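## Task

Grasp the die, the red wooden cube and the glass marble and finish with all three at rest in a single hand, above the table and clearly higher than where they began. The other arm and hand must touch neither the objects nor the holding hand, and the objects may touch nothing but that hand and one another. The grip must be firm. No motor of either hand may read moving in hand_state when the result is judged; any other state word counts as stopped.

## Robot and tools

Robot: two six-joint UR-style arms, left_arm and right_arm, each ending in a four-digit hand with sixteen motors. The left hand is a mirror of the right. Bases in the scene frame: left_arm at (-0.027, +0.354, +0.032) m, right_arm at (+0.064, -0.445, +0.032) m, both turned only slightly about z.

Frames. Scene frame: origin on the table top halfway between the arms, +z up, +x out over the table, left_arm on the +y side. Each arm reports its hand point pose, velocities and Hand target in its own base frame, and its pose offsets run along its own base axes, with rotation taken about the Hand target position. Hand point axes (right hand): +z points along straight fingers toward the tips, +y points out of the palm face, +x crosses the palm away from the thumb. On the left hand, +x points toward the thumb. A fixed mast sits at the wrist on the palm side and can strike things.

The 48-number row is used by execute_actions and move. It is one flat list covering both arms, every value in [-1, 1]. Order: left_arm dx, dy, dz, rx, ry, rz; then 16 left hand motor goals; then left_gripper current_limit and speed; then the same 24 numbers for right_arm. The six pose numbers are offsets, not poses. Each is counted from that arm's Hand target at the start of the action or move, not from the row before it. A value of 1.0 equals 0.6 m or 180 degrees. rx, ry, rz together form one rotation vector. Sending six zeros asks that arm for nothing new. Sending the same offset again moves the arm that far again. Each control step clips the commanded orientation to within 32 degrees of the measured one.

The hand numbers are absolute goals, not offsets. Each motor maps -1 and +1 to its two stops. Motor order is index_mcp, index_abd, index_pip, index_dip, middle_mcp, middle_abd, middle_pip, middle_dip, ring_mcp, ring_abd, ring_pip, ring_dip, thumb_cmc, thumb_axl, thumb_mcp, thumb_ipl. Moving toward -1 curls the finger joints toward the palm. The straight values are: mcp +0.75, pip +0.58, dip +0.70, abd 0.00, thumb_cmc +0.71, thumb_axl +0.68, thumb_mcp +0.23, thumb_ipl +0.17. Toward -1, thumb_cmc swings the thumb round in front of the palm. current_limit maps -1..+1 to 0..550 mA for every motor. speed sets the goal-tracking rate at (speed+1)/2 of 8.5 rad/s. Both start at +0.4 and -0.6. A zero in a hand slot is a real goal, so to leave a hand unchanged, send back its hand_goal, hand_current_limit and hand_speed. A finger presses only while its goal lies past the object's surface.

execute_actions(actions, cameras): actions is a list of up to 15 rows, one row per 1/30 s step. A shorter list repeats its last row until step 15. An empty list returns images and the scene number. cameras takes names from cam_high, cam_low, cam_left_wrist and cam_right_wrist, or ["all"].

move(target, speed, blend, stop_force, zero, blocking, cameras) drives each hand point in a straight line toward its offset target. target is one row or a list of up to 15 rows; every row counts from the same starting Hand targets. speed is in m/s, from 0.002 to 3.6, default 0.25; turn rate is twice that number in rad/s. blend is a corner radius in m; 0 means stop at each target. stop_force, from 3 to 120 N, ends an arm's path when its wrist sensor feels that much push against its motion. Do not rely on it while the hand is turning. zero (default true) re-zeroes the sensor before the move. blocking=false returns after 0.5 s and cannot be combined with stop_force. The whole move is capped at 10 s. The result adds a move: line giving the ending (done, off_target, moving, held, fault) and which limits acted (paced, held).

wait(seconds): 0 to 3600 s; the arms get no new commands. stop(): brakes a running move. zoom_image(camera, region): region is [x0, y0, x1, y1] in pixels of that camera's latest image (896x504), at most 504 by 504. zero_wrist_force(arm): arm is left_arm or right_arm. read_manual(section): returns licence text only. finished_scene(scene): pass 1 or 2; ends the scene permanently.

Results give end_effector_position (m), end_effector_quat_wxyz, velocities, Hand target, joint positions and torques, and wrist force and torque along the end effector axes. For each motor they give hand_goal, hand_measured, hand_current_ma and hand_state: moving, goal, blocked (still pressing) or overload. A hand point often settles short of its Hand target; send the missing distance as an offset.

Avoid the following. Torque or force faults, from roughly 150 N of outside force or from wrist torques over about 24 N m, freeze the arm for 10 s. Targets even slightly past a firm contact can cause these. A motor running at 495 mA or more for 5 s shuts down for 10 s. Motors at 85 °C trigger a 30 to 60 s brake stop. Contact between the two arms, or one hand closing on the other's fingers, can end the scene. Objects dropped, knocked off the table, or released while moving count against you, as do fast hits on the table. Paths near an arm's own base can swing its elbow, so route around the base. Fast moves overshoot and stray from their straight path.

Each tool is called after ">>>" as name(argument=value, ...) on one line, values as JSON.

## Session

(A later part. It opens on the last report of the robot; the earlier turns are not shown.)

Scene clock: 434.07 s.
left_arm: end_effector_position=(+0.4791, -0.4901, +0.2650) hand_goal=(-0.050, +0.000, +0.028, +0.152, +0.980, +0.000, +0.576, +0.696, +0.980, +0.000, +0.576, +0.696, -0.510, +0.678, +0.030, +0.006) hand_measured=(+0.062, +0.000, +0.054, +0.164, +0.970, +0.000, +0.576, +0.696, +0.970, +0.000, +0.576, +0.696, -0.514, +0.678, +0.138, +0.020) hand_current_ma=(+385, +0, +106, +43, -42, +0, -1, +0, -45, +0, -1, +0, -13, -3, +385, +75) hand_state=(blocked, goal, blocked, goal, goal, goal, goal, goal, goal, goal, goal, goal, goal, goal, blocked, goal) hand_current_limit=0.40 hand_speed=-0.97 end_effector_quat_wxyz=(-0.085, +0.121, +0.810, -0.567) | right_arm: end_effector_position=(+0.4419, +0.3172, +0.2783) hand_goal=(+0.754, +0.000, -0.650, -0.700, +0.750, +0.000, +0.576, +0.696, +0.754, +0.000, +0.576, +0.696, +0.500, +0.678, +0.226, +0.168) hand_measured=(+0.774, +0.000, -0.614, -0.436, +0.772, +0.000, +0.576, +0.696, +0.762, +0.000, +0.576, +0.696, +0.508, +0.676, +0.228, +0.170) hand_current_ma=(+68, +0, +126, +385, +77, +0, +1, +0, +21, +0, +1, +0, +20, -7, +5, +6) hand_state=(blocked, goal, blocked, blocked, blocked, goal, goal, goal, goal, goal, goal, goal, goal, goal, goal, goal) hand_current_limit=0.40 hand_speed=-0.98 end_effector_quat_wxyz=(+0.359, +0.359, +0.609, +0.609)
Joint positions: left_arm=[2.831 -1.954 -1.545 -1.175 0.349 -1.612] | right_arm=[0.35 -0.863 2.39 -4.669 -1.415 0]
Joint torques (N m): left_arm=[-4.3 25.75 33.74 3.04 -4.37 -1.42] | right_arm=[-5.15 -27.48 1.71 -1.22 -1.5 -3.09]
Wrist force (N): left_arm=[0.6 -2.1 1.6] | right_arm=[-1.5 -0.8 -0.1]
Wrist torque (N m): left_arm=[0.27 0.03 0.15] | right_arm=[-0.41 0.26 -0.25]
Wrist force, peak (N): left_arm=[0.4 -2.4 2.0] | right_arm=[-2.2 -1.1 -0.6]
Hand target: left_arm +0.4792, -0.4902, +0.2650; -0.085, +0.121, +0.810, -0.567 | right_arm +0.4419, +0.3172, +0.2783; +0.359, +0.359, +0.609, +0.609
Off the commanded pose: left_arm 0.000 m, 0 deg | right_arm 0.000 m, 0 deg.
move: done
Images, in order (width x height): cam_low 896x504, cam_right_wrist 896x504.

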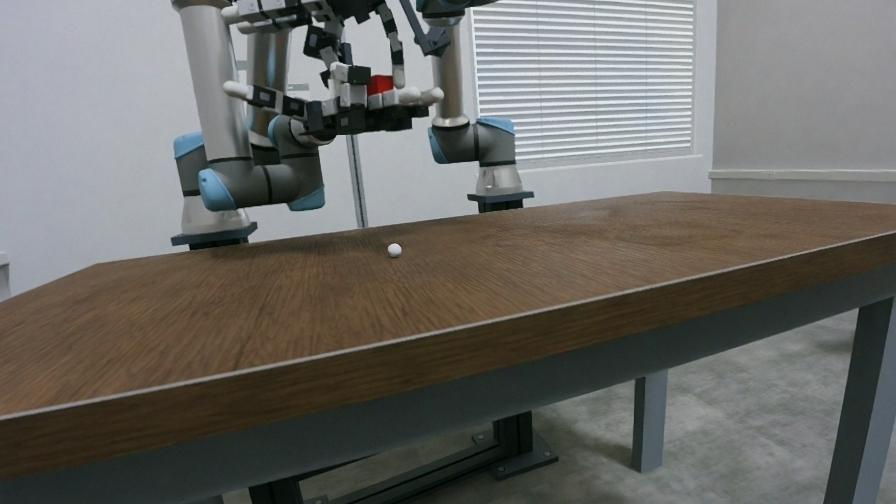

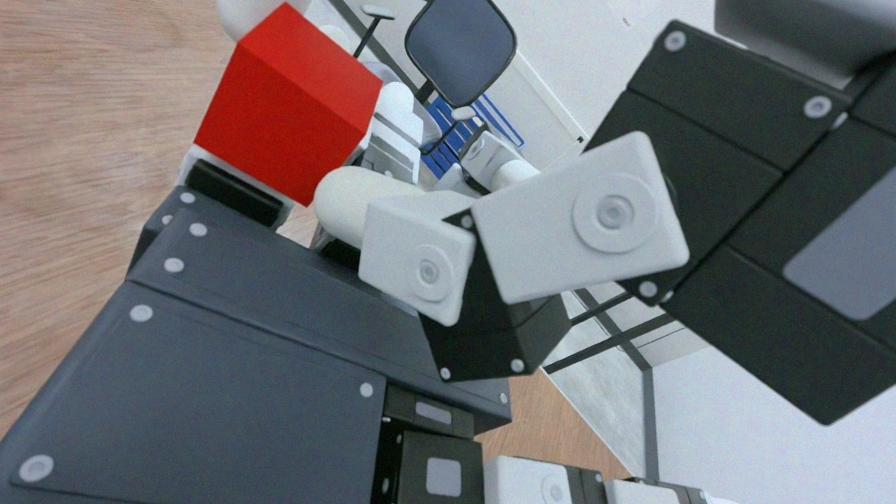

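>>> move(target=[0.0043,0.0024,0,0,0,0,-0.05,0,0.028,0.151,0.98,0,0.576,0.696,0.98,0,0.576,0.696,-0.511,0.678,0.03,0.005,0.4,-0.97,0,0,0,0,0,0,0.754,0,-0.65,-0.7,0.75,0,0.576,0.696,0.754,0,0.576,0.696,0.5,0.678,0.226,0.168,0.4,-0.985], speed=0.015)

>>> move(target=[0,0,-0.02,0,0,0,-0.05,0,0.028,0.151,0.98,0,0.576,0.696,0.98,0,0.576,0.696,-0.511,0.678,0.03,0.005,0.4,-0.97,0,0,0,0,0,0,0.754,0,-0.65,-0.7,0.75,0,0.576,0.696,0.754,0,0.576,0.696,0.5,0.678,0.226,0.168,0.4,-0.985], speed=0.008, stop_force=4, cameras=["cam_right_wrist", "cam_low"])

>>> zoom_image(camera="cam_right_wrist", region=[180, 0, 480, 330])

>>> zoom_image(camera="cam_low", region=[280, 20, 460, 150])

Scene clock: 439.10 s.
left_arm: end_effector_position=(+0.4819, -0.4887, +0.2650) hand_goal=(-0.050, +0.000, +0.028, +0.152, +0.980, +0.000, +0.576, +0.696, +0.980, +0.000, +0.576, +0.696, -0.510, +0.678, +0.030, +0.006) hand_measured=(+0.062, +0.000, +0.054, +0.164, +0.970, +0.000, +0.576, +0.696, +0.970, +0.000, +0.576, +0.696, -0.514, +0.678, +0.138, +0.020) hand_current_ma=(+385, +0, +106, +44, -42, +0, -1, +0, -45, +0, -1, +0, -13, -3, +385, +75) hand_state=(blocked, goal, blocked, goal, goal, goal, goal, goal, goal, goal, goal, goal, goal, goal, blocked, goal) hand_current_limit=0.40 hand_speed=-0.97 end_effector_quat_wxyz=(-0.084, +0.121, +0.810, -0.567) end_effector_velocity=(+0.001, +0.000, +0.000) end_effector_angular_velocity=(-0.001, -0.001, +0.001) | right_arm: end_effector_position=(+0.4419, +0.3172, +0.2783) hand_goal=(+0.754, +0.000, -0.650, -0.700, +0.750, +0.000, +0.576, +0.696, +0.754, +0.000, +0.576, +0.696, +0.500, +0.678, +0.226, +0.168) hand_measured=(+0.774, +0.000, -0.614, -0.436, +0.772, +0.000, +0.576, +0.696, +0.762, +0.000, +0.576, +0.696, +0.508, +0.676, +0.228, +0.170) hand_current_ma=(+68, +0, +126, +385, +77, +0, +1, +0, +21, +0, +1, +0, +20, -7, +5, +6) hand_state=(blocked, goal, blocked, blocked, blocked, goal, goal, goal, goal, goal, goal, goal, goal, goal, goal, goal) hand_current_limit=0.40 hand_speed=-0.98 end_effector_quat_wxyz=(+0.359, +0.359, +0.609, +0.609)
Joint positions: left_arm=[2.834 -1.957 -1.538 -1.188 0.349 -1.602] | right_arm=[0.35 -0.863 2.39 -4.669 -1.415 0]
Joint velocities: left_arm=[0 -0.001 0 0.005 -0.001 -0.003] | right_arm=[within noise]
Joint torques (N m): left_arm=[-3.6 39.18 14.95 4.1 -4.27 -2.23] | right_arm=[-5.13 -27.43 2.54 -1.73 -1.68 -3.01]
Wrist force (N): left_arm=[0.4 -1.9 1.9] | right_arm=[-1.4 -1.1 -0.2]
Wrist torque (N m): left_arm=[0.27 0.06 0.13] | right_arm=[-0.44 0.24 -0.25]
Wrist force, peak (N): left_arm=[0.5 -2.3 2.2] | right_arm=[-2.3 -1.0 -0.1]
Hand target: left_arm +0.4818, -0.4888, +0.2650; -0.085, +0.121, +0.810, -0.567 | right_arm +0.4419, +0.3172, +0.2783; +0.359, +0.359, +0.609, +0.609
Off the commanded pose: left_arm 0.000 m, 0 deg | right_arm 0.000 m, 0 deg.
move: done

Scene clock: 440.90 s.
left_arm: end_effector_position=(+0.4818, -0.4888, +0.2552) hand_goal=(-0.050, +0.000, +0.028, +0.152, +0.980, +0.000, +0.576, +0.696, +0.980, +0.000, +0.576, +0.696, -0.510, +0.678, +0.030, +0.006) hand_measured=(+0.062, +0.000, +0.054, +0.158, +0.970, +0.000, +0.576, +0.696, +0.970, +0.000, +0.576, +0.696, -0.514, +0.678, +0.138, +0.022) hand_current_ma=(+385, -2, +106, +25, -42, +0, -1, +0, -45, +0, -1, +0, -13, -3, +385, +93) hand_state=(blocked, goal, blocked, goal, goal, goal, goal, goal, goal, goal, goal, goal, goal, goal, blocked, goal) hand_current_limit=0.40 hand_speed=-0.97 end_effector_quat_wxyz=(-0.085, +0.121, +0.810, -0.567) | right_arm: end_effector_position=(+0.4419, +0.3172, +0.2783) hand_goal=(+0.754, +0.000, -0.650, -0.700, +0.750, +0.000, +0.576, +0.696, +0.754, +0.000, +0.576, +0.696, +0.500, +0.678, +0.226, +0.168) hand_measured=(+0.774, +0.000, -0.614, -0.436, +0.772, +0.000, +0.576, +0.696, +0.762, +0.000, +0.576, +0.696, +0.508, +0.676, +0.228, +0.170) hand_current_ma=(+68, +0, +126, +385, +77, +0, +1, +0, +21, +0, +1, +0, +20, -7, +5, +6) hand_state=(blocked, goal, blocked, blocked, blocked, goal, goal, goal, goal, goal, goal, goal, goal, goal, goal, goal) hand_current_limit=0.40 hand_speed=-0.98 end_effector_quat_wxyz=(+0.359, +0.359, +0.609, +0.609)
Joint positions: left_arm=[2.834 -1.965 -1.553 -1.164 0.349 -1.602] | right_arm=[0.35 -0.863 2.39 -4.669 -1.415 0]
Joint torques (N m): left_arm=[-5.51 30.29 13.48 3.1 -3.5 -2.07] | right_arm=[-5.43 -26.99 2.55 -1.87 -1.9 -3.01]
Wrist force (N): left_arm=[-0.3 -4.9 0.6] | right_arm=[-1.6 -4.4 -1.1]
Wrist torque (N m): left_arm=[0.07 0.12 0.12] | right_arm=[-0.50 0.33 -0.45]
Wrist force, peak (N): left_arm=[-0.1 -5.1 0.4] | right_arm=[-1.9 -5.0 -1.2]
Hand target: left_arm +0.4818, -0.4888, +0.2552; -0.085, +0.121, +0.810, -0.567 (not the last commanded pose) | right_arm +0.4419, +0.3172, +0.2783; +0.359, +0.359, +0.609, +0.609
Off the commanded pose: left_arm 0.002 m, 0 deg | right_arm 0.000 m, 0 deg.
move: held (left_arm; a check stopped the path); limits=held
pose unreachable (left arm): on one or more control steps of this call, first in action 0 (counted from 0), this arm could not follow its commanded pose, so it was not sent that pose on those steps. It may still have moved: this result reports where it is.
cause: moving toward the commanded pose would bring a part of the arm too close to another arm (a part of this arm just beyond joint 6 (wrist 3) and a part of the right arm just beyond its joint 6 (wrist 3), 7 mm apart when this arm was first held).
Images, in order (width x height): cam_low 896x504, cam_right_wrist 896x504.

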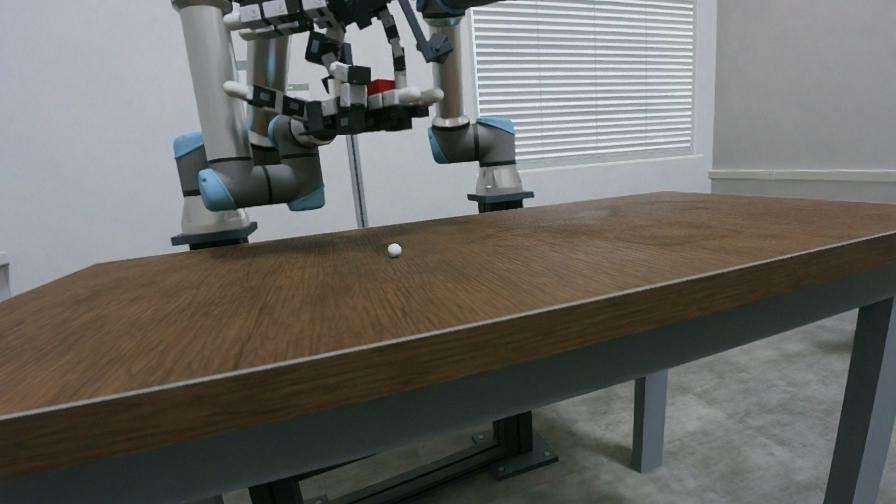

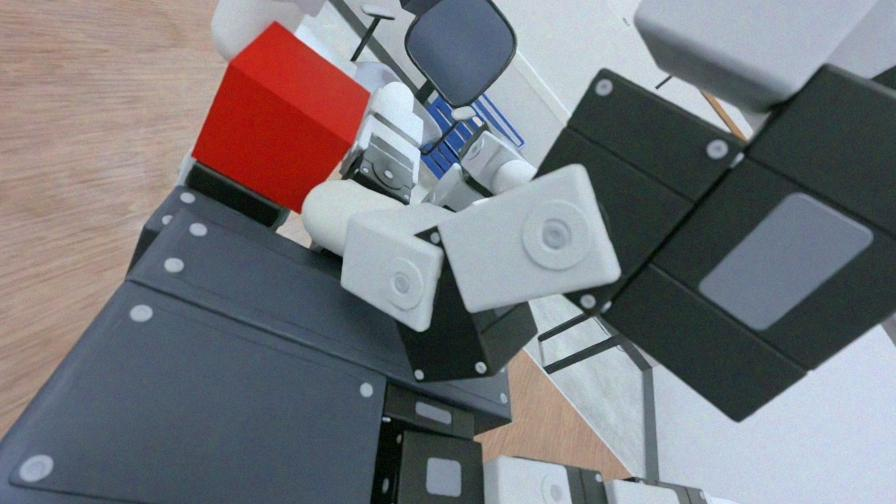

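Scaled by 1.527 from the camera's image (finer frame: 1280x720).

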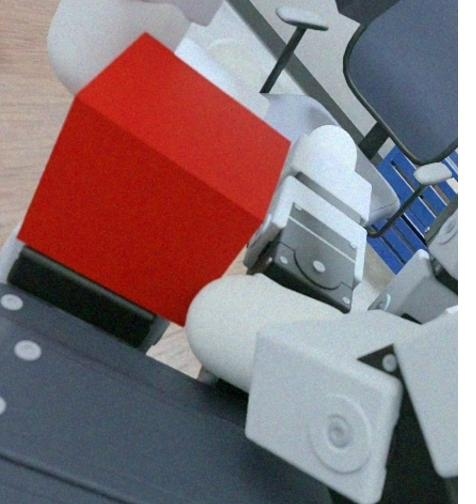

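Scaled by 2.800 from the camera's image (finer frame: 1280x720).

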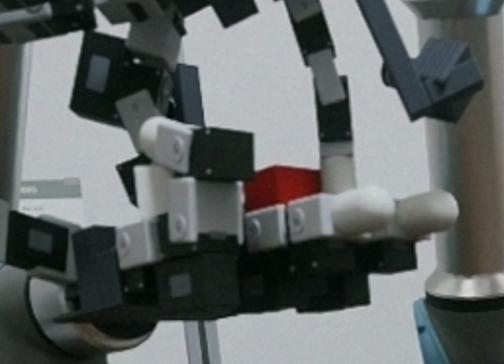

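>>> execute_actions(actions=[[[0,0,0,0,0,0,0.12,0,0.028,0.151,0.98,0,0.576,0.696,0.98,0,0.576,0.696,-0.511,0.678,0.23,0.005,0.4,-0.96,0,0,0,0,0,0,0.754,0,-0.65,-0.7,0.75,0,0.576,0.696,0.754,0,0.576,0.696,0.5,0.678,0.226,0.168,0.4,-0.985]]])

>>> wait(seconds=1, cameras=["cam_right_wrist", "cam_low"])

>>> zoom_image(camera="cam_right_wrist", region=[180, 0, 480, 330])

>>> zoom_image(camera="cam_low", region=[280, 20, 460, 150])

Scene clock: 445.93 s.
left_arm: end_effector_position=(+0.4818, -0.4888, +0.2552) hand_goal=(+0.120, +0.000, +0.028, +0.152, +0.980, +0.000, +0.576, +0.696, +0.980, +0.000, +0.576, +0.696, -0.510, +0.678, +0.230, +0.006) hand_measured=(+0.110, +0.000, +0.032, +0.156, +0.970, +0.000, +0.576, +0.696, +0.970, +0.000, +0.576, +0.696, -0.514, +0.678, +0.226, +0.008) hand_current_ma=(-40, -2, +13, +12, -42, +0, -1, +0, -45, +0, -1, +0, -13, -3, -22, +10) hand_state=(goal, goal, goal, goal, goal, goal, goal, goal, goal, goal, goal, goal, goal, goal, goal, goal) hand_current_limit=0.40 hand_speed=-0.96 end_effector_quat_wxyz=(-0.085, +0.121, +0.810, -0.567) | right_arm: end_effector_position=(+0.4419, +0.3172, +0.2783) hand_goal=(+0.754, +0.000, -0.650, -0.700, +0.750, +0.000, +0.576, +0.696, +0.754, +0.000, +0.576, +0.696, +0.500, +0.678, +0.226, +0.168) hand_measured=(+0.774, +0.000, -0.614, -0.436, +0.772, +0.000, +0.576, +0.696, +0.762, +0.000, +0.576, +0.696, +0.508, +0.676, +0.228, +0.170) hand_current_ma=(+68, +0, +126, +385, +77, +0, +1, +0, +21, +0, +1, +0, +20, -7, +5, +6) hand_state=(blocked, goal, blocked, blocked, blocked, goal, goal, goal, goal, goal, goal, goal, goal, goal, goal, goal) hand_current_limit=0.40 hand_speed=-0.98 end_effector_quat_wxyz=(+0.359, +0.359, +0.609, +0.609)
Joint positions: left_arm=[2.834 -1.965 -1.553 -1.165 0.349 -1.602] | right_arm=[0.35 -0.863 2.39 -4.669 -1.415 0]
Joint torques (N m): left_arm=[-6.88 49.51 29.84 1.49 -3.83 -2.13] | right_arm=[-5.39 -27.29 3.1 -2.51 -2.19 -3]
Wrist force (N): left_arm=[0.5 -2.1 1.8] | right_arm=[-2.2 -1.2 -0.2]
Wrist torque (N m): left_arm=[0.27 0.06 0.14] | right_arm=[-0.43 0.34 -0.32]
Wrist force, peak (N): left_arm=[-0.2 -5.0 0.5] | right_arm=[-1.8 -4.9 -1.0]
Hand target: left_arm +0.4818, -0.4888, +0.2552; -0.085, +0.121, +0.810, -0.567 | right_arm +0.4419, +0.3172, +0.2783; +0.359, +0.359, +0.609, +0.609
Off the commanded pose: left_arm 0.000 m, 0 deg | right_arm 0.000 m, 0 deg.
Step readings (end_effector_position of left_arm | right_arm):
0: (+0.4818, -0.4888, +0.2552) | (+0.4419, +0.3172, +0.2783)
1: (+0.4818, -0.4888, +0.2552) | (+0.4419, +0.3172, +0.2783)
2: (+0.4818, -0.4888, +0.2552) | (+0.4419, +0.3172, +0.2783)
4: (+0.4818, -0.4888, +0.2552) | (+0.4419, +0.3172, +0.2783)
8: (+0.4818, -0.4888, +0.2552) | (+0.4419, +0.3172, +0.2783)
15: (+0.4818, -0.4888, +0.2552) | (+0.4419, +0.3172, +0.2783)

Scene clock: 446.93 s.
left_arm: end_effector_position=(+0.4818, -0.4888, +0.2552) hand_goal=(+0.120, +0.000, +0.028, +0.152, +0.980, +0.000, +0.576, +0.696, +0.980, +0.000, +0.576, +0.696, -0.510, +0.678, +0.230, +0.006) hand_measured=(+0.110, +0.000, +0.032, +0.156, +0.970, +0.000, +0.576, +0.696, +0.970, +0.000, +0.576, +0.696, -0.514, +0.678, +0.226, +0.008) hand_current_ma=(-40, -2, +13, +12, -42, +0, -1, +0, -45, +0, -1, +0, -13, -3, -22, +10) hand_state=(goal, goal, goal, goal, goal, goal, goal, goal, goal, goal, goal, goal, goal, goal, goal, goal) hand_current_limit=0.40 hand_speed=-0.96 end_effector_quat_wxyz=(-0.085, +0.121, +0.810, -0.567) | right_arm: end_effector_position=(+0.4419, +0.3172, +0.2783) hand_goal=(+0.754, +0.000, -0.650, -0.700, +0.750, +0.000, +0.576, +0.696, +0.754, +0.000, +0.576, +0.696, +0.500, +0.678, +0.226, +0.168) hand_measured=(+0.774, +0.000, -0.614, -0.436, +0.772, +0.000, +0.576, +0.696, +0.762, +0.000, +0.576, +0.696, +0.508, +0.676, +0.228, +0.170) hand_current_ma=(+68, +0, +126, +385, +77, +0, +1, +0, +21, +0, +1, +0, +20, -7, +5, +6) hand_state=(blocked, goal, blocked, blocked, blocked, goal, goal, goal, goal, goal, goal, goal, goal, goal, goal, goal) hand_current_limit=0.40 hand_speed=-0.98 end_effector_quat_wxyz=(+0.359, +0.359, +0.609, +0.609)
Joint positions: left_arm=[2.834 -1.965 -1.553 -1.165 0.349 -1.602] | right_arm=[0.35 -0.863 2.39 -4.669 -1.415 0]
Joint torques (N m): left_arm=[-6.97 49.06 29.64 1.82 -3.81 -2.2] | right_arm=[-5.13 -26.91 3.77 -2.57 -2.27 -3.07]
Wrist force (N): left_arm=[0.5 -2.0 1.6] | right_arm=[-2.0 -1.2 -0.4]
Wrist torque (N m): left_arm=[0.30 0.05 0.15] | right_arm=[-0.42 0.33 -0.30]
Wrist force, peak (N): left_arm=[0.3 -2.2 1.9] | right_arm=[-2.2 -1.0 -0.5]
Hand target: left_arm +0.4818, -0.4888, +0.2552; -0.085, +0.121, +0.810, -0.567 | right_arm +0.4419, +0.3172, +0.2783; +0.359, +0.359, +0.609, +0.609
Off the commanded pose: left_arm 0.000 m, 0 deg | right_arm 0.000 m, 0 deg.
wait: 1.00 s; at rest by 0.17 s
Images, in order (width x height): cam_low 896x504, cam_right_wrist 896x504.

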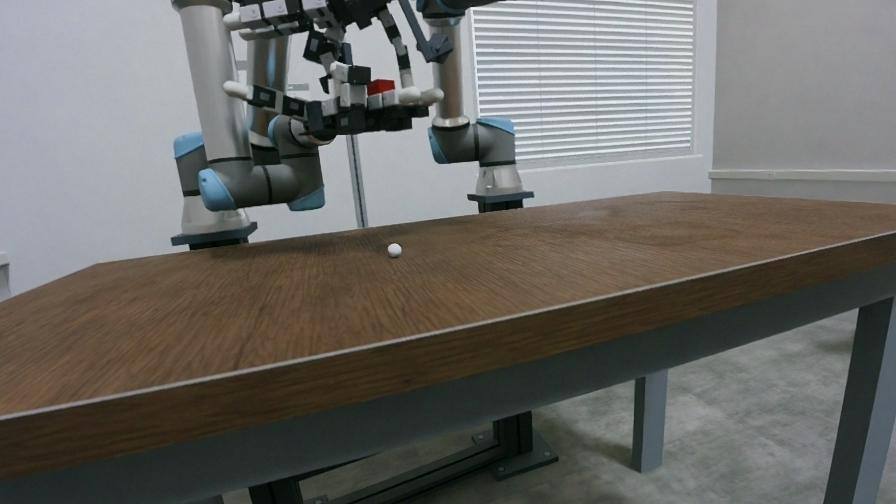

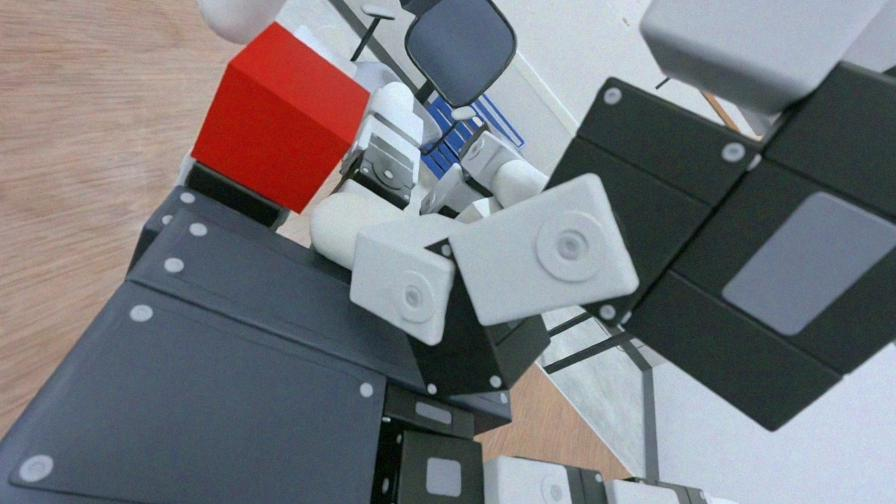

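Scaled by 1.527 from the camera's image (finer frame: 1280x720).

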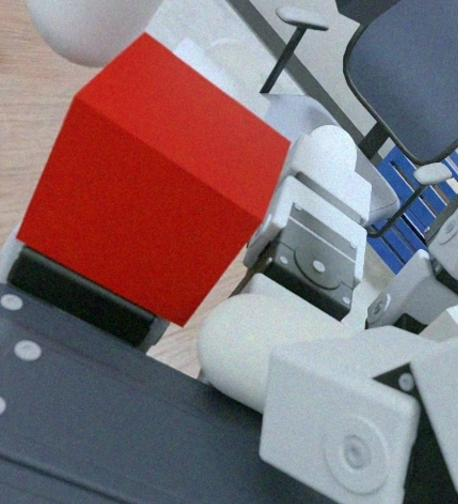

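Scaled by 2.800 from the camera's image (finer frame: 1280x720).

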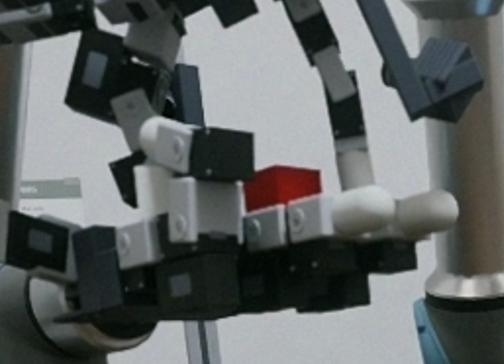

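>>> move(target=[[0,0,0.08,0,0,0,0.12,0,0.028,0.151,0.98,0,0.576,0.696,0.98,0,0.576,0.696,-0.511,0.678,0.23,0.005,0.4,-0.96,0,0,0,0,0,0,0.754,0,-0.65,-0.7,0.75,0,0.576,0.696,0.754,0,0.576,0.696,0.5,0.678,0.226,0.168,0.4,-0.985],[0,0,0.35,0,0,0,0.12,0,0.028,0.151,0.98,0,0.576,0.696,0.98,0,0.576,0.696,-0.511,0.678,0.23,0.005,0.4,-0.96,0,0,0,0,0,0,0.754,0,-0.65,-0.7,0.75,0,0.576,0.696,0.754,0,0.576,0.696,0.5,0.678,0.226,0.168,0.4,-0.985]], speed=[0.02,0.1], cameras=["cam_right_wrist", "cam_low"])

>>> zoom_image(camera="cam_right_wrist", region=[130, 0, 580, 330])

Scene clock: 453.37 s.
left_arm: end_effector_position=(+0.4819, -0.4888, +0.4651) hand_goal=(+0.120, +0.000, +0.028, +0.152, +0.980, +0.000, +0.576, +0.696, +0.980, +0.000, +0.576, +0.696, -0.510, +0.678, +0.230, +0.006) hand_measured=(+0.110, +0.000, +0.032, +0.156, +0.970, +0.000, +0.576, +0.696, +0.970, +0.000, +0.576, +0.696, -0.514, +0.678, +0.226, +0.008) hand_current_ma=(-38, -2, +13, +12, -42, +0, -1, +0, -45, +0, -1, +0, -13, -3, -21, +10) hand_state=(goal, goal, goal, goal, goal, goal, goal, goal, goal, goal, goal, goal, goal, goal, goal, goal) hand_current_limit=0.40 hand_speed=-0.96 end_effector_quat_wxyz=(-0.085, +0.121, +0.810, -0.567) | right_arm: end_effector_position=(+0.4419, +0.3172, +0.2783) hand_goal=(+0.754, +0.000, -0.650, -0.700, +0.750, +0.000, +0.576, +0.696, +0.754, +0.000, +0.576, +0.696, +0.500, +0.678, +0.226, +0.168) hand_measured=(+0.774, +0.000, -0.614, -0.436, +0.772, +0.000, +0.576, +0.696, +0.762, +0.000, +0.576, +0.696, +0.508, +0.676, +0.228, +0.170) hand_current_ma=(+68, +0, +126, +385, +77, +0, +1, +0, +21, +0, +1, +0, +20, -7, +5, +6) hand_state=(blocked, goal, blocked, blocked, blocked, goal, goal, goal, goal, goal, goal, goal, goal, goal, goal, goal) hand_current_limit=0.40 hand_speed=-0.98 end_effector_quat_wxyz=(+0.359, +0.359, +0.609, +0.609)
Joint positions: left_arm=[2.834 -1.907 -1.09 -1.687 0.349 -1.602] | right_arm=[0.35 -0.863 2.39 -4.669 -1.415 0]
Joint torques (N m): left_arm=[-0.05 48.41 22.2 3.1 -3.61 -1.85] | right_arm=[-4.93 -27.6 4.86 -3.44 -2.34 -2.98]
Wrist force (N): left_arm=[0.5 -2.2 1.5] | right_arm=[-1.9 -1.1 -0.6]
Wrist torque (N m): left_arm=[0.27 0.04 0.13] | right_arm=[-0.37 0.32 -0.30]
Wrist force, peak (N): left_arm=[0.5 -3.6 1.4] | right_arm=[-2.3 -1.0 -0.7]
Hand target: left_arm +0.4818, -0.4888, +0.4652; -0.085, +0.121, +0.810, -0.567 | right_arm +0.4419, +0.3172, +0.2783; +0.359, +0.359, +0.609, +0.609
Off the commanded pose: left_arm 0.000 m, 0 deg | right_arm 0.000 m, 0 deg.
move: done
Images, in order (width x height): cam_low 896x504, cam_right_wrist 896x504.

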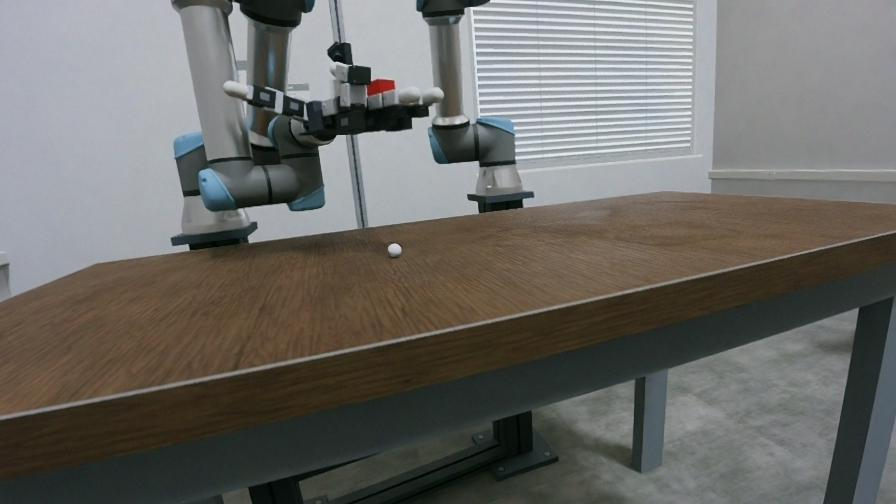

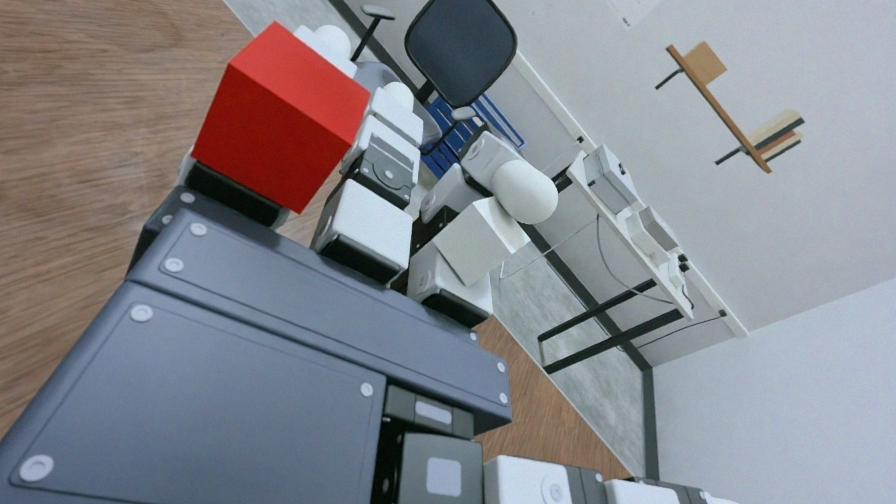

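Scaled by 1.120 from the camera's image (finer frame: 1280x720).

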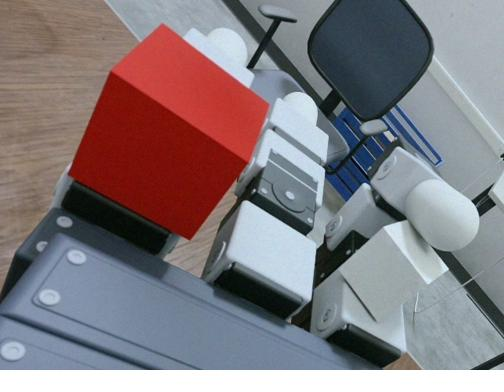

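>>> execute_actions(actions=[[[0,0,0,0,0,0,0.137,0,0.028,0.151,0.98,0,0.576,0.696,0.98,0,0.576,0.696,-0.511,0.678,0.247,0.005,0.4,-0.9,0,0,0,0,0,0,0.754,0,-0.65,-0.7,0.75,0,0.576,0.696,0.754,0,-0.62,0.0,0.5,0.678,0.226,0.168,0.4,-0.85]]])

>>> execute_actions(actions=[[[0,0,0,0,0,0,0.137,0,0.028,0.151,0.98,0,0.576,0.696,0.98,0,0.576,0.696,-0.511,0.678,0.247,0.005,0.4,-0.9,0,0,0,0,0,0,0.754,0,-0.65,-0.7,0.75,0,0.576,0.696,0.754,0,-0.62,-0.36,0.5,0.678,0.226,0.168,0.4,-0.92]]], cameras=["cam_right_wrist", "cam_low"])

>>> zoom_image(camera="cam_low", region=[280, 20, 460, 150])

Scene clock: 457.67 s.
left_arm: end_effector_position=(+0.4818, -0.4888, +0.4653) hand_goal=(+0.138, +0.000, +0.028, +0.152, +0.980, +0.000, +0.576, +0.696, +0.980, +0.000, +0.576, +0.696, -0.510, +0.678, +0.248, +0.006) hand_measured=(+0.128, +0.000, +0.032, +0.156, +0.970, +0.000, +0.576, +0.696, +0.970, +0.000, +0.576, +0.696, -0.514, +0.678, +0.244, +0.008) hand_current_ma=(-41, -2, +12, +12, -42, +0, -1, +0, -45, +0, -1, +0, -13, -3, -23, +9) hand_state=(goal, goal, goal, goal, goal, goal, goal, goal, goal, goal, goal, goal, goal, goal, goal, goal) hand_current_limit=0.40 hand_speed=-0.90 end_effector_quat_wxyz=(-0.085, +0.121, +0.810, -0.567) | right_arm: end_effector_position=(+0.4419, +0.3172, +0.2783) hand_goal=(+0.754, +0.000, -0.650, -0.700, +0.750, +0.000, +0.576, +0.696, +0.754, +0.000, -0.620, +0.000, +0.500, +0.678, +0.226, +0.168) hand_measured=(+0.774, +0.000, -0.614, -0.436, +0.772, +0.000, +0.576, +0.696, +0.762, +0.000, -0.616, +0.002, +0.508, +0.676, +0.228, +0.170) hand_current_ma=(+68, +0, +126, +385, +77, +0, +1, +0, +21, +0, +7, +6, +20, -7, +5, +6) hand_state=(blocked, goal, blocked, blocked, blocked, goal, goal, goal, goal, goal, goal, goal, goal, goal, goal, goal) hand_current_limit=0.40 hand_speed=-0.85 end_effector_quat_wxyz=(+0.359, +0.359, +0.609, +0.609)
Joint positions: left_arm=[2.834 -1.906 -1.09 -1.687 0.349 -1.602] | right_arm=[0.35 -0.863 2.39 -4.669 -1.415 0]
Joint torques (N m): left_arm=[-6.4 46.99 20.27 4.02 -3.84 -1.75] | right_arm=[-4.67 -27.14 5.85 -4.04 -2.3 -2.97]
Wrist force (N): left_arm=[0.0 -2.1 1.9] | right_arm=[-1.9 -1.2 -0.3]
Wrist torque (N m): left_arm=[0.24 0.11 0.10] | right_arm=[-0.43 0.31 -0.30]
Wrist force, peak (N): left_arm=[0.3 -2.5 2.1] | right_arm=[-2.2 -1.2 -0.5]
Hand target: left_arm +0.4818, -0.4888, +0.4652; -0.085, +0.121, +0.810, -0.567 | right_arm +0.4419, +0.3172, +0.2783; +0.359, +0.359, +0.609, +0.609
Off the commanded pose: left_arm 0.000 m, 0 deg | right_arm 0.000 m, 0 deg.
Step readings (end_effector_position of left_arm | right_arm):
0: (+0.4818, -0.4888, +0.4652) | (+0.4419, +0.3172, +0.2783)
1: (+0.4818, -0.4888, +0.4652) | (+0.4419, +0.3172, +0.2783)
2: (+0.4818, -0.4888, +0.4652) | (+0.4419, +0.3172, +0.2783)
4: (+0.4818, -0.4888, +0.4653) | (+0.4419, +0.3172, +0.2783)
8: (+0.4818, -0.4888, +0.4653) | (+0.4419, +0.3172, +0.2783)
15: (+0.4818, -0.4888, +0.4653) | (+0.4419, +0.3172, +0.2783)

Scene clock: 459.13 s.
left_arm: end_effector_position=(+0.4818, -0.4888, +0.4652) hand_goal=(+0.138, +0.000, +0.028, +0.152, +0.980, +0.000, +0.576, +0.696, +0.980, +0.000, +0.576, +0.696, -0.510, +0.678, +0.248, +0.006) hand_measured=(+0.128, +0.000, +0.032, +0.156, +0.970, +0.000, +0.576, +0.696, +0.970, +0.000, +0.576, +0.696, -0.514, +0.678, +0.244, +0.008) hand_current_ma=(-41, -2, +12, +12, -42, +0, -1, +0, -45, +0, -1, +0, -13, -3, -23, +9) hand_state=(goal, goal, goal, goal, goal, goal, goal, goal, goal, goal, goal, goal, goal, goal, goal, goal) hand_current_limit=0.40 hand_speed=-0.90 end_effector_quat_wxyz=(-0.085, +0.121, +0.810, -0.567) | right_arm: end_effector_position=(+0.4419, +0.3172, +0.2783) hand_goal=(+0.754, +0.000, -0.650, -0.700, +0.750, +0.000, +0.576, +0.696, +0.754, +0.000, -0.620, -0.360, +0.500, +0.678, +0.226, +0.168) hand_measured=(+0.774, +0.000, -0.614, -0.436, +0.772, +0.000, +0.576, +0.696, +0.762, +0.000, -0.608, -0.320, +0.508, +0.676, +0.228, +0.170) hand_current_ma=(+68, +0, +126, +385, +77, +0, +1, +0, +21, +0, +33, +145, +20, -7, +5, +6) hand_state=(blocked, goal, blocked, blocked, blocked, goal, goal, goal, goal, goal, goal, blocked, goal, goal, goal, goal) hand_current_limit=0.40 hand_speed=-0.92 end_effector_quat_wxyz=(+0.359, +0.359, +0.609, +0.609)
Joint positions: left_arm=[2.834 -1.906 -1.09 -1.687 0.349 -1.602] | right_arm=[0.35 -0.863 2.39 -4.669 -1.415 0]
Joint torques (N m): left_arm=[-5.75 47.79 15.07 4.03 -3.71 -1.49] | right_arm=[-5.44 -27.56 5.8 -4.2 -2.29 -3.06]
Wrist force (N): left_arm=[0.3 -2.3 1.8] | right_arm=[-2.1 -1.0 -0.5]
Wrist torque (N m): left_arm=[0.24 0.06 0.12] | right_arm=[-0.40 0.33 -0.30]
Wrist force, peak (N): left_arm=[0.5 -2.3 2.0] | right_arm=[-2.3 -1.0 -0.8]
Hand target: left_arm +0.4818, -0.4888, +0.4652; -0.085, +0.121, +0.810, -0.567 | right_arm +0.4419, +0.3172, +0.2783; +0.359, +0.359, +0.609, +0.609
Off the commanded pose: left_arm 0.000 m, 0 deg | right_arm 0.000 m, 0 deg.
Step readings (end_effector_position of left_arm | right_arm):
0: (+0.4818, -0.4888, +0.4653) | (+0.4419, +0.3172, +0.2783)
1: (+0.4818, -0.4888, +0.4653) | (+0.4419, +0.3172, +0.2783)
2: (+0.4818, -0.4888, +0.4653) | (+0.4419, +0.3172, +0.2783)
4: (+0.4818, -0.4888, +0.4653) | (+0.4419, +0.3172, +0.2783)
8: (+0.4818, -0.4888, +0.4653) | (+0.4419, +0.3172, +0.2783)
15: (+0.4818, -0.4888, +0.4653) | (+0.4419, +0.3172, +0.2783)
Images, in order (width x height): cam_low 896x504, cam_right_wrist 896x504.

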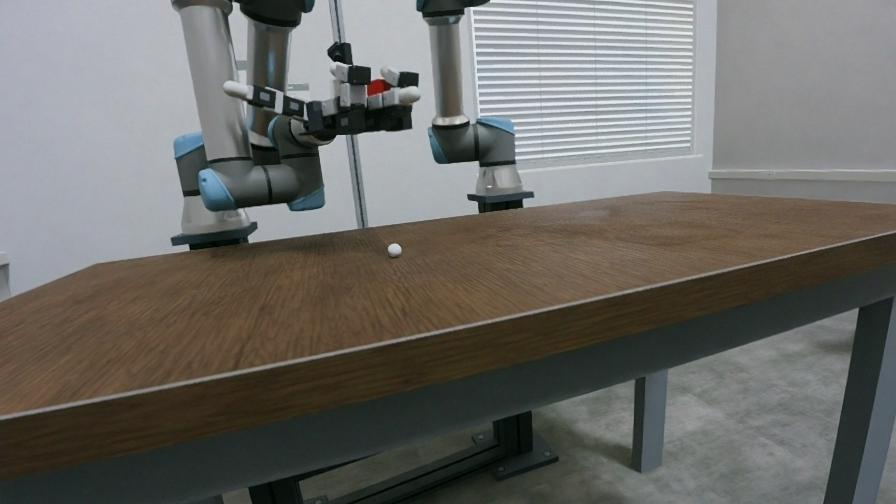

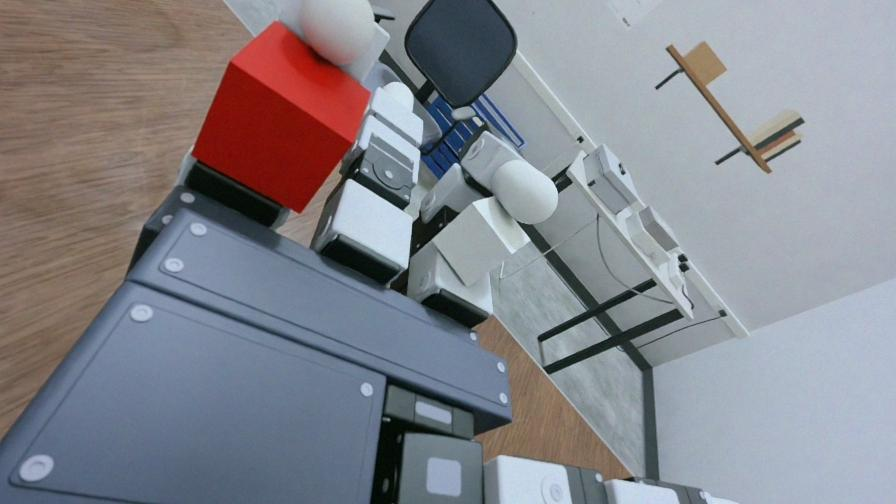

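Scaled by 2.800 from the camera's image (finer frame: 1280x720).

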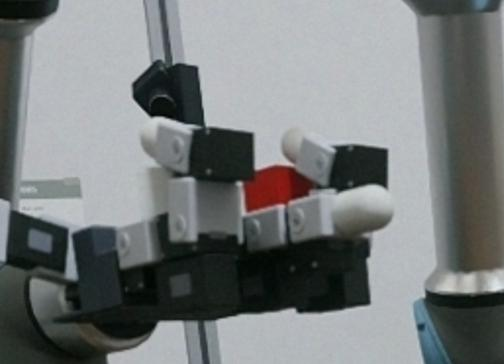

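>>> execute_actions(actions=[[[0,0,0,0,0,0,0.137,0,0.028,0.151,0.98,0,0.576,0.696,0.98,0,0.576,0.696,-0.511,0.678,0.247,0.005,0.4,-0.9,0,0,0,0,0,0,0.754,0,-0.65,-0.7,0.75,0,0.576,0.696,0.754,0,-0.62,-0.08,0.5,0.678,0.226,0.168,0.4,-0.92]]])

>>> execute_actions(actions=[[[0,0,0,0,0,0,0.137,0,0.028,0.151,0.98,0,0.576,0.696,0.98,0,0.576,0.696,-0.511,0.678,0.247,0.005,0.4,-0.9,0,0,0,0,0,0,0.754,0,-0.65,-0.7,0.75,0,0.576,0.696,0.754,0,-0.76,-0.08,0.5,0.678,0.226,0.168,0.4,-0.95]]])

>>> execute_actions(actions=[[[0,0,0,0,0,0,0.137,0,0.028,0.151,0.98,0,0.576,0.696,0.98,0,0.576,0.696,-0.511,0.678,0.247,0.005,0.4,-0.9,0,0,0,0,0,0,0.754,0,-0.65,-0.7,0.75,0,0.576,0.696,0.754,0,-0.76,-0.22,0.5,0.678,0.226,0.168,0.4,-0.95]]], cameras=["cam_right_wrist", "cam_low"])

>>> zoom_image(camera="cam_right_wrist", region=[180, 0, 480, 230])

Scene clock: 467.53 s.
left_arm: end_effector_position=(+0.4818, -0.4888, +0.4652) hand_goal=(+0.138, +0.000, +0.028, +0.152, +0.980, +0.000, +0.576, +0.696, +0.980, +0.000, +0.576, +0.696, -0.510, +0.678, +0.248, +0.006) hand_measured=(+0.128, +0.000, +0.032, +0.156, +0.970, +0.000, +0.576, +0.696, +0.970, +0.000, +0.576, +0.696, -0.514, +0.678, +0.244, +0.008) hand_current_ma=(-41, -2, +12, +12, -42, +0, -1, +0, -45, +0, -1, +0, -13, -3, -23, +9) hand_state=(goal, goal, goal, goal, goal, goal, goal, goal, goal, goal, goal, goal, goal, goal, goal, goal) hand_current_limit=0.40 hand_speed=-0.90 end_effector_quat_wxyz=(-0.085, +0.121, +0.810, -0.567) | right_arm: end_effector_position=(+0.4419, +0.3172, +0.2783) hand_goal=(+0.754, +0.000, -0.650, -0.700, +0.750, +0.000, +0.576, +0.696, +0.754, +0.000, -0.620, -0.080, +0.500, +0.678, +0.226, +0.168) hand_measured=(+0.774, +0.000, -0.614, -0.436, +0.772, +0.000, +0.576, +0.696, +0.762, +0.000, -0.616, -0.084, +0.508, +0.676, +0.228, +0.170) hand_current_ma=(+68, +0, +126, +385, +77, +0, +1, +0, +21, +0, +7, -9, +20, -7, +5, +6) hand_state=(blocked, goal, blocked, blocked, blocked, goal, goal, goal, goal, goal, goal, goal, goal, goal, goal, goal) hand_current_limit=0.40 hand_speed=-0.92 end_effector_quat_wxyz=(+0.359, +0.359, +0.609, +0.609)
Joint positions: left_arm=[2.834 -1.906 -1.09 -1.687 0.349 -1.602] | right_arm=[0.35 -0.863 2.39 -4.669 -1.415 0]
Joint torques (N m): left_arm=[-7.07 46.61 15.76 4.17 -3.82 -0.89] | right_arm=[-5.03 -27.84 7.15 -4.69 -2.19 -3.11]
Wrist force (N): left_arm=[0.1 -2.1 1.9] | right_arm=[-1.8 -1.2 -0.2]
Wrist torque (N m): left_arm=[0.26 0.09 0.10] | right_arm=[-0.44 0.29 -0.28]
Wrist force, peak (N): left_arm=[0.5 -2.4 1.9] | right_arm=[-2.3 -1.2 -0.6]
Hand target: left_arm +0.4818, -0.4888, +0.4652; -0.085, +0.121, +0.810, -0.567 | right_arm +0.4419, +0.3172, +0.2783; +0.359, +0.359, +0.609, +0.609
Off the commanded pose: left_arm 0.000 m, 0 deg | right_arm 0.000 m, 0 deg.
Step readings (end_effector_position of left_arm | right_arm):
0: (+0.4818, -0.4888, +0.4652) | (+0.4419, +0.3172, +0.2783)
1: (+0.4818, -0.4888, +0.4652) | (+0.4419, +0.3172, +0.2783)
2: (+0.4818, -0.4888, +0.4652) | (+0.4419, +0.3172, +0.2783)
4: (+0.4818, -0.4888, +0.4652) | (+0.4419, +0.3172, +0.2783)
8: (+0.4818, -0.4888, +0.4652) | (+0.4419, +0.3172, +0.2783)
15: (+0.4818, -0.4888, +0.4652) | (+0.4419, +0.3172, +0.2783)

Scene clock: 468.53 s.
left_arm: end_effector_position=(+0.4818, -0.4888, +0.4652) hand_goal=(+0.138, +0.000, +0.028, +0.152, +0.980, +0.000, +0.576, +0.696, +0.980, +0.000, +0.576, +0.696, -0.510, +0.678, +0.248, +0.006) hand_measured=(+0.128, +0.000, +0.032, +0.156, +0.970, +0.000, +0.576, +0.696, +0.970, +0.000, +0.576, +0.696, -0.514, +0.678, +0.244, +0.008) hand_current_ma=(-41, -2, +12, +12, -42, +0, -1, +0, -45, +0, -1, +0, -13, -3, -23, +9) hand_state=(goal, goal, goal, goal, goal, goal, goal, goal, goal, goal, goal, goal, goal, goal, goal, goal) hand_current_limit=0.40 hand_speed=-0.90 end_effector_quat_wxyz=(-0.085, +0.121, +0.810, -0.567) | right_arm: end_effector_position=(+0.4419, +0.3172, +0.2783) hand_goal=(+0.754, +0.000, -0.650, -0.700, +0.750, +0.000, +0.576, +0.696, +0.754, +0.000, -0.760, -0.080, +0.500, +0.678, +0.226, +0.168) hand_measured=(+0.774, +0.000, -0.614, -0.436, +0.772, +0.000, +0.576, +0.696, +0.762, +0.000, -0.754, -0.082, +0.508, +0.676, +0.228, +0.170) hand_current_ma=(+68, +0, +126, +385, +77, +0, +1, +0, +21, +0, +13, -6, +20, -7, +5, +6) hand_state=(blocked, goal, blocked, blocked, blocked, goal, goal, goal, goal, goal, goal, goal, goal, goal, goal, goal) hand_current_limit=0.40 hand_speed=-0.95 end_effector_quat_wxyz=(+0.359, +0.359, +0.609, +0.609)
Joint positions: left_arm=[2.834 -1.906 -1.09 -1.687 0.349 -1.602] | right_arm=[0.35 -0.863 2.39 -4.669 -1.415 0]
Joint torques (N m): left_arm=[-5.88 46.37 14.71 4.05 -3.69 -0.85] | right_arm=[-4.73 -27.8 6.58 -4.64 -2.24 -2.95]
Wrist force (N): left_arm=[0.3 -2.2 1.9] | right_arm=[-1.9 -0.9 -0.1]
Wrist torque (N m): left_arm=[0.24 0.07 0.12] | right_arm=[-0.42 0.31 -0.29]
Wrist force, peak (N): left_arm=[0.5 -2.4 1.8] | right_arm=[-2.1 -1.2 -0.5]
Hand target: left_arm +0.4818, -0.4888, +0.4652; -0.085, +0.121, +0.810, -0.567 | right_arm +0.4419, +0.3172, +0.2783; +0.359, +0.359, +0.609, +0.609
Off the commanded pose: left_arm 0.000 m, 0 deg | right_arm 0.000 m, 0 deg.
Step readings (end_effector_position of left_arm | right_arm):
0: (+0.4818, -0.4888, +0.4652) | (+0.4419, +0.3172, +0.2783)
1: (+0.4818, -0.4888, +0.4652) | (+0.4419, +0.3172, +0.2783)
2: (+0.4818, -0.4888, +0.4652) | (+0.4419, +0.3172, +0.2783)
4: (+0.4818, -0.4888, +0.4652) | (+0.4419, +0.3172, +0.2783)
8: (+0.4818, -0.4888, +0.4652) | (+0.4419, +0.3172, +0.2783)
15: (+0.4818, -0.4888, +0.4652) | (+0.4419, +0.3172, +0.2783)

Scene clock: 469.53 s.
left_arm: end_effector_position=(+0.4818, -0.4888, +0.4652) hand_goal=(+0.138, +0.000, +0.028, +0.152, +0.980, +0.000, +0.576, +0.696, +0.980, +0.000, +0.576, +0.696, -0.510, +0.678, +0.248, +0.006) hand_measured=(+0.128, +0.000, +0.032, +0.156, +0.970, +0.000, +0.576, +0.696, +0.970, +0.000, +0.576, +0.696, -0.514, +0.678, +0.244, +0.008) hand_current_ma=(-41, -2, +12, +12, -42, +0, -1, +0, -45, +0, -1, +0, -13, -3, -23, +9) hand_state=(goal, goal, goal, goal, goal, goal, goal, goal, goal, goal, goal, goal, goal, goal, goal, goal) hand_current_limit=0.40 hand_speed=-0.90 end_effector_quat_wxyz=(-0.085, +0.121, +0.810, -0.567) | right_arm: end_effector_position=(+0.4419, +0.3172, +0.2783) hand_goal=(+0.754, +0.000, -0.650, -0.700, +0.750, +0.000, +0.576, +0.696, +0.754, +0.000, -0.760, -0.220, +0.500, +0.678, +0.226, +0.168) hand_measured=(+0.774, +0.000, -0.614, -0.436, +0.772, +0.000, +0.576, +0.696, +0.762, +0.000, -0.732, -0.150, +0.508, +0.676, +0.228, +0.170) hand_current_ma=(+68, +0, +126, +385, +77, +0, +1, +0, +21, +0, +94, +272, +20, -7, +5, +6) hand_state=(blocked, goal, blocked, blocked, blocked, goal, goal, goal, goal, goal, blocked, blocked, goal, goal, goal, goal) hand_current_limit=0.40 hand_speed=-0.95 end_effector_quat_wxyz=(+0.359, +0.359, +0.609, +0.609)
Joint positions: left_arm=[2.834 -1.906 -1.09 -1.687 0.349 -1.602] | right_arm=[0.35 -0.863 2.39 -4.669 -1.415 0]
Joint torques (N m): left_arm=[-6.31 47.35 14.83 4.17 -3.78 -0.53] | right_arm=[-4.88 -27.65 7.22 -4.55 -2.2 -3]
Wrist force (N): left_arm=[0.4 -2.1 1.8] | right_arm=[-1.7 -1.4 -0.4]
Wrist torque (N m): left_arm=[0.25 0.06 0.12] | right_arm=[-0.45 0.29 -0.28]
Wrist force, peak (N): left_arm=[0.5 -2.3 2.0] | right_arm=[-2.1 -1.2 -0.4]
Hand target: left_arm +0.4818, -0.4888, +0.4652; -0.085, +0.121, +0.810, -0.567 | right_arm +0.4419, +0.3172, +0.2783; +0.359, +0.359, +0.609, +0.609
Off the commanded pose: left_arm 0.000 m, 0 deg | right_arm 0.000 m, 0 deg.
Step readings (end_effector_position of left_arm | right_arm):
0: (+0.4818, -0.4888, +0.4652) | (+0.4419, +0.3172, +0.2783)
1: (+0.4818, -0.4888, +0.4652) | (+0.4419, +0.3172, +0.2783)
2: (+0.4818, -0.4888, +0.4652) | (+0.4419, +0.3172, +0.2783)
4: (+0.4818, -0.4888, +0.4652) | (+0.4419, +0.3172, +0.2783)
8: (+0.4818, -0.4888, +0.4652) | (+0.4419, +0.3172, +0.2783)
15: (+0.4818, -0.4888, +0.4652) | (+0.4419, +0.3172, +0.2783)
Images, in order (width x height): cam_low 896x504, cam_right_wrist 896x504.

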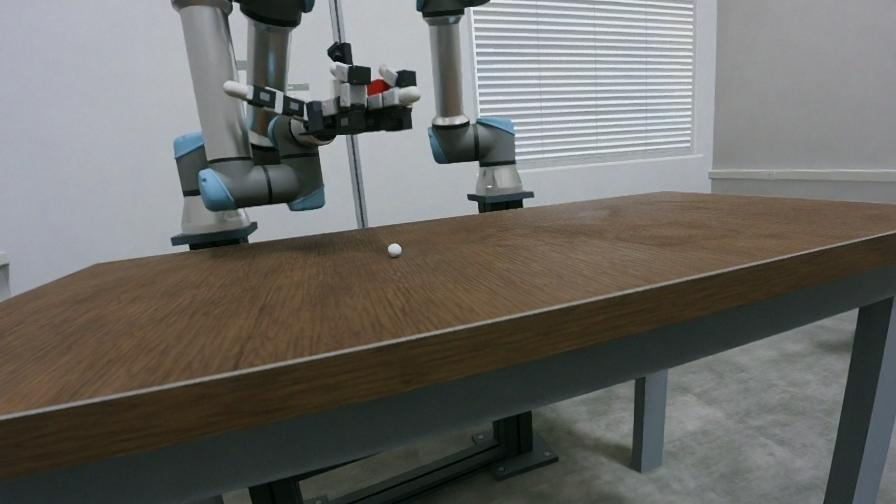

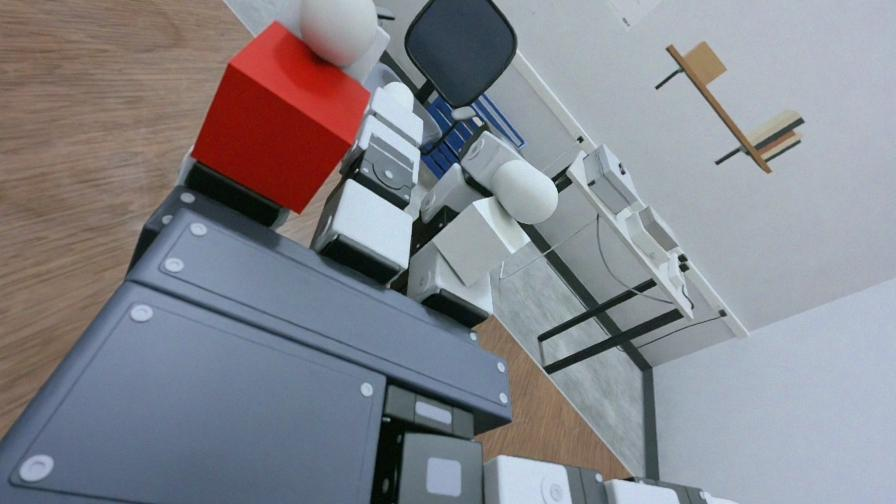

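Scaled by 1.680 from the camera's image (finer frame: 1280x720).

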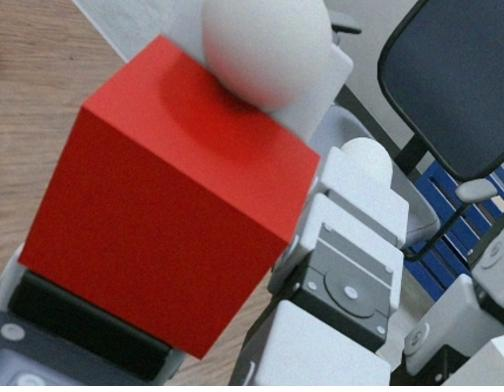

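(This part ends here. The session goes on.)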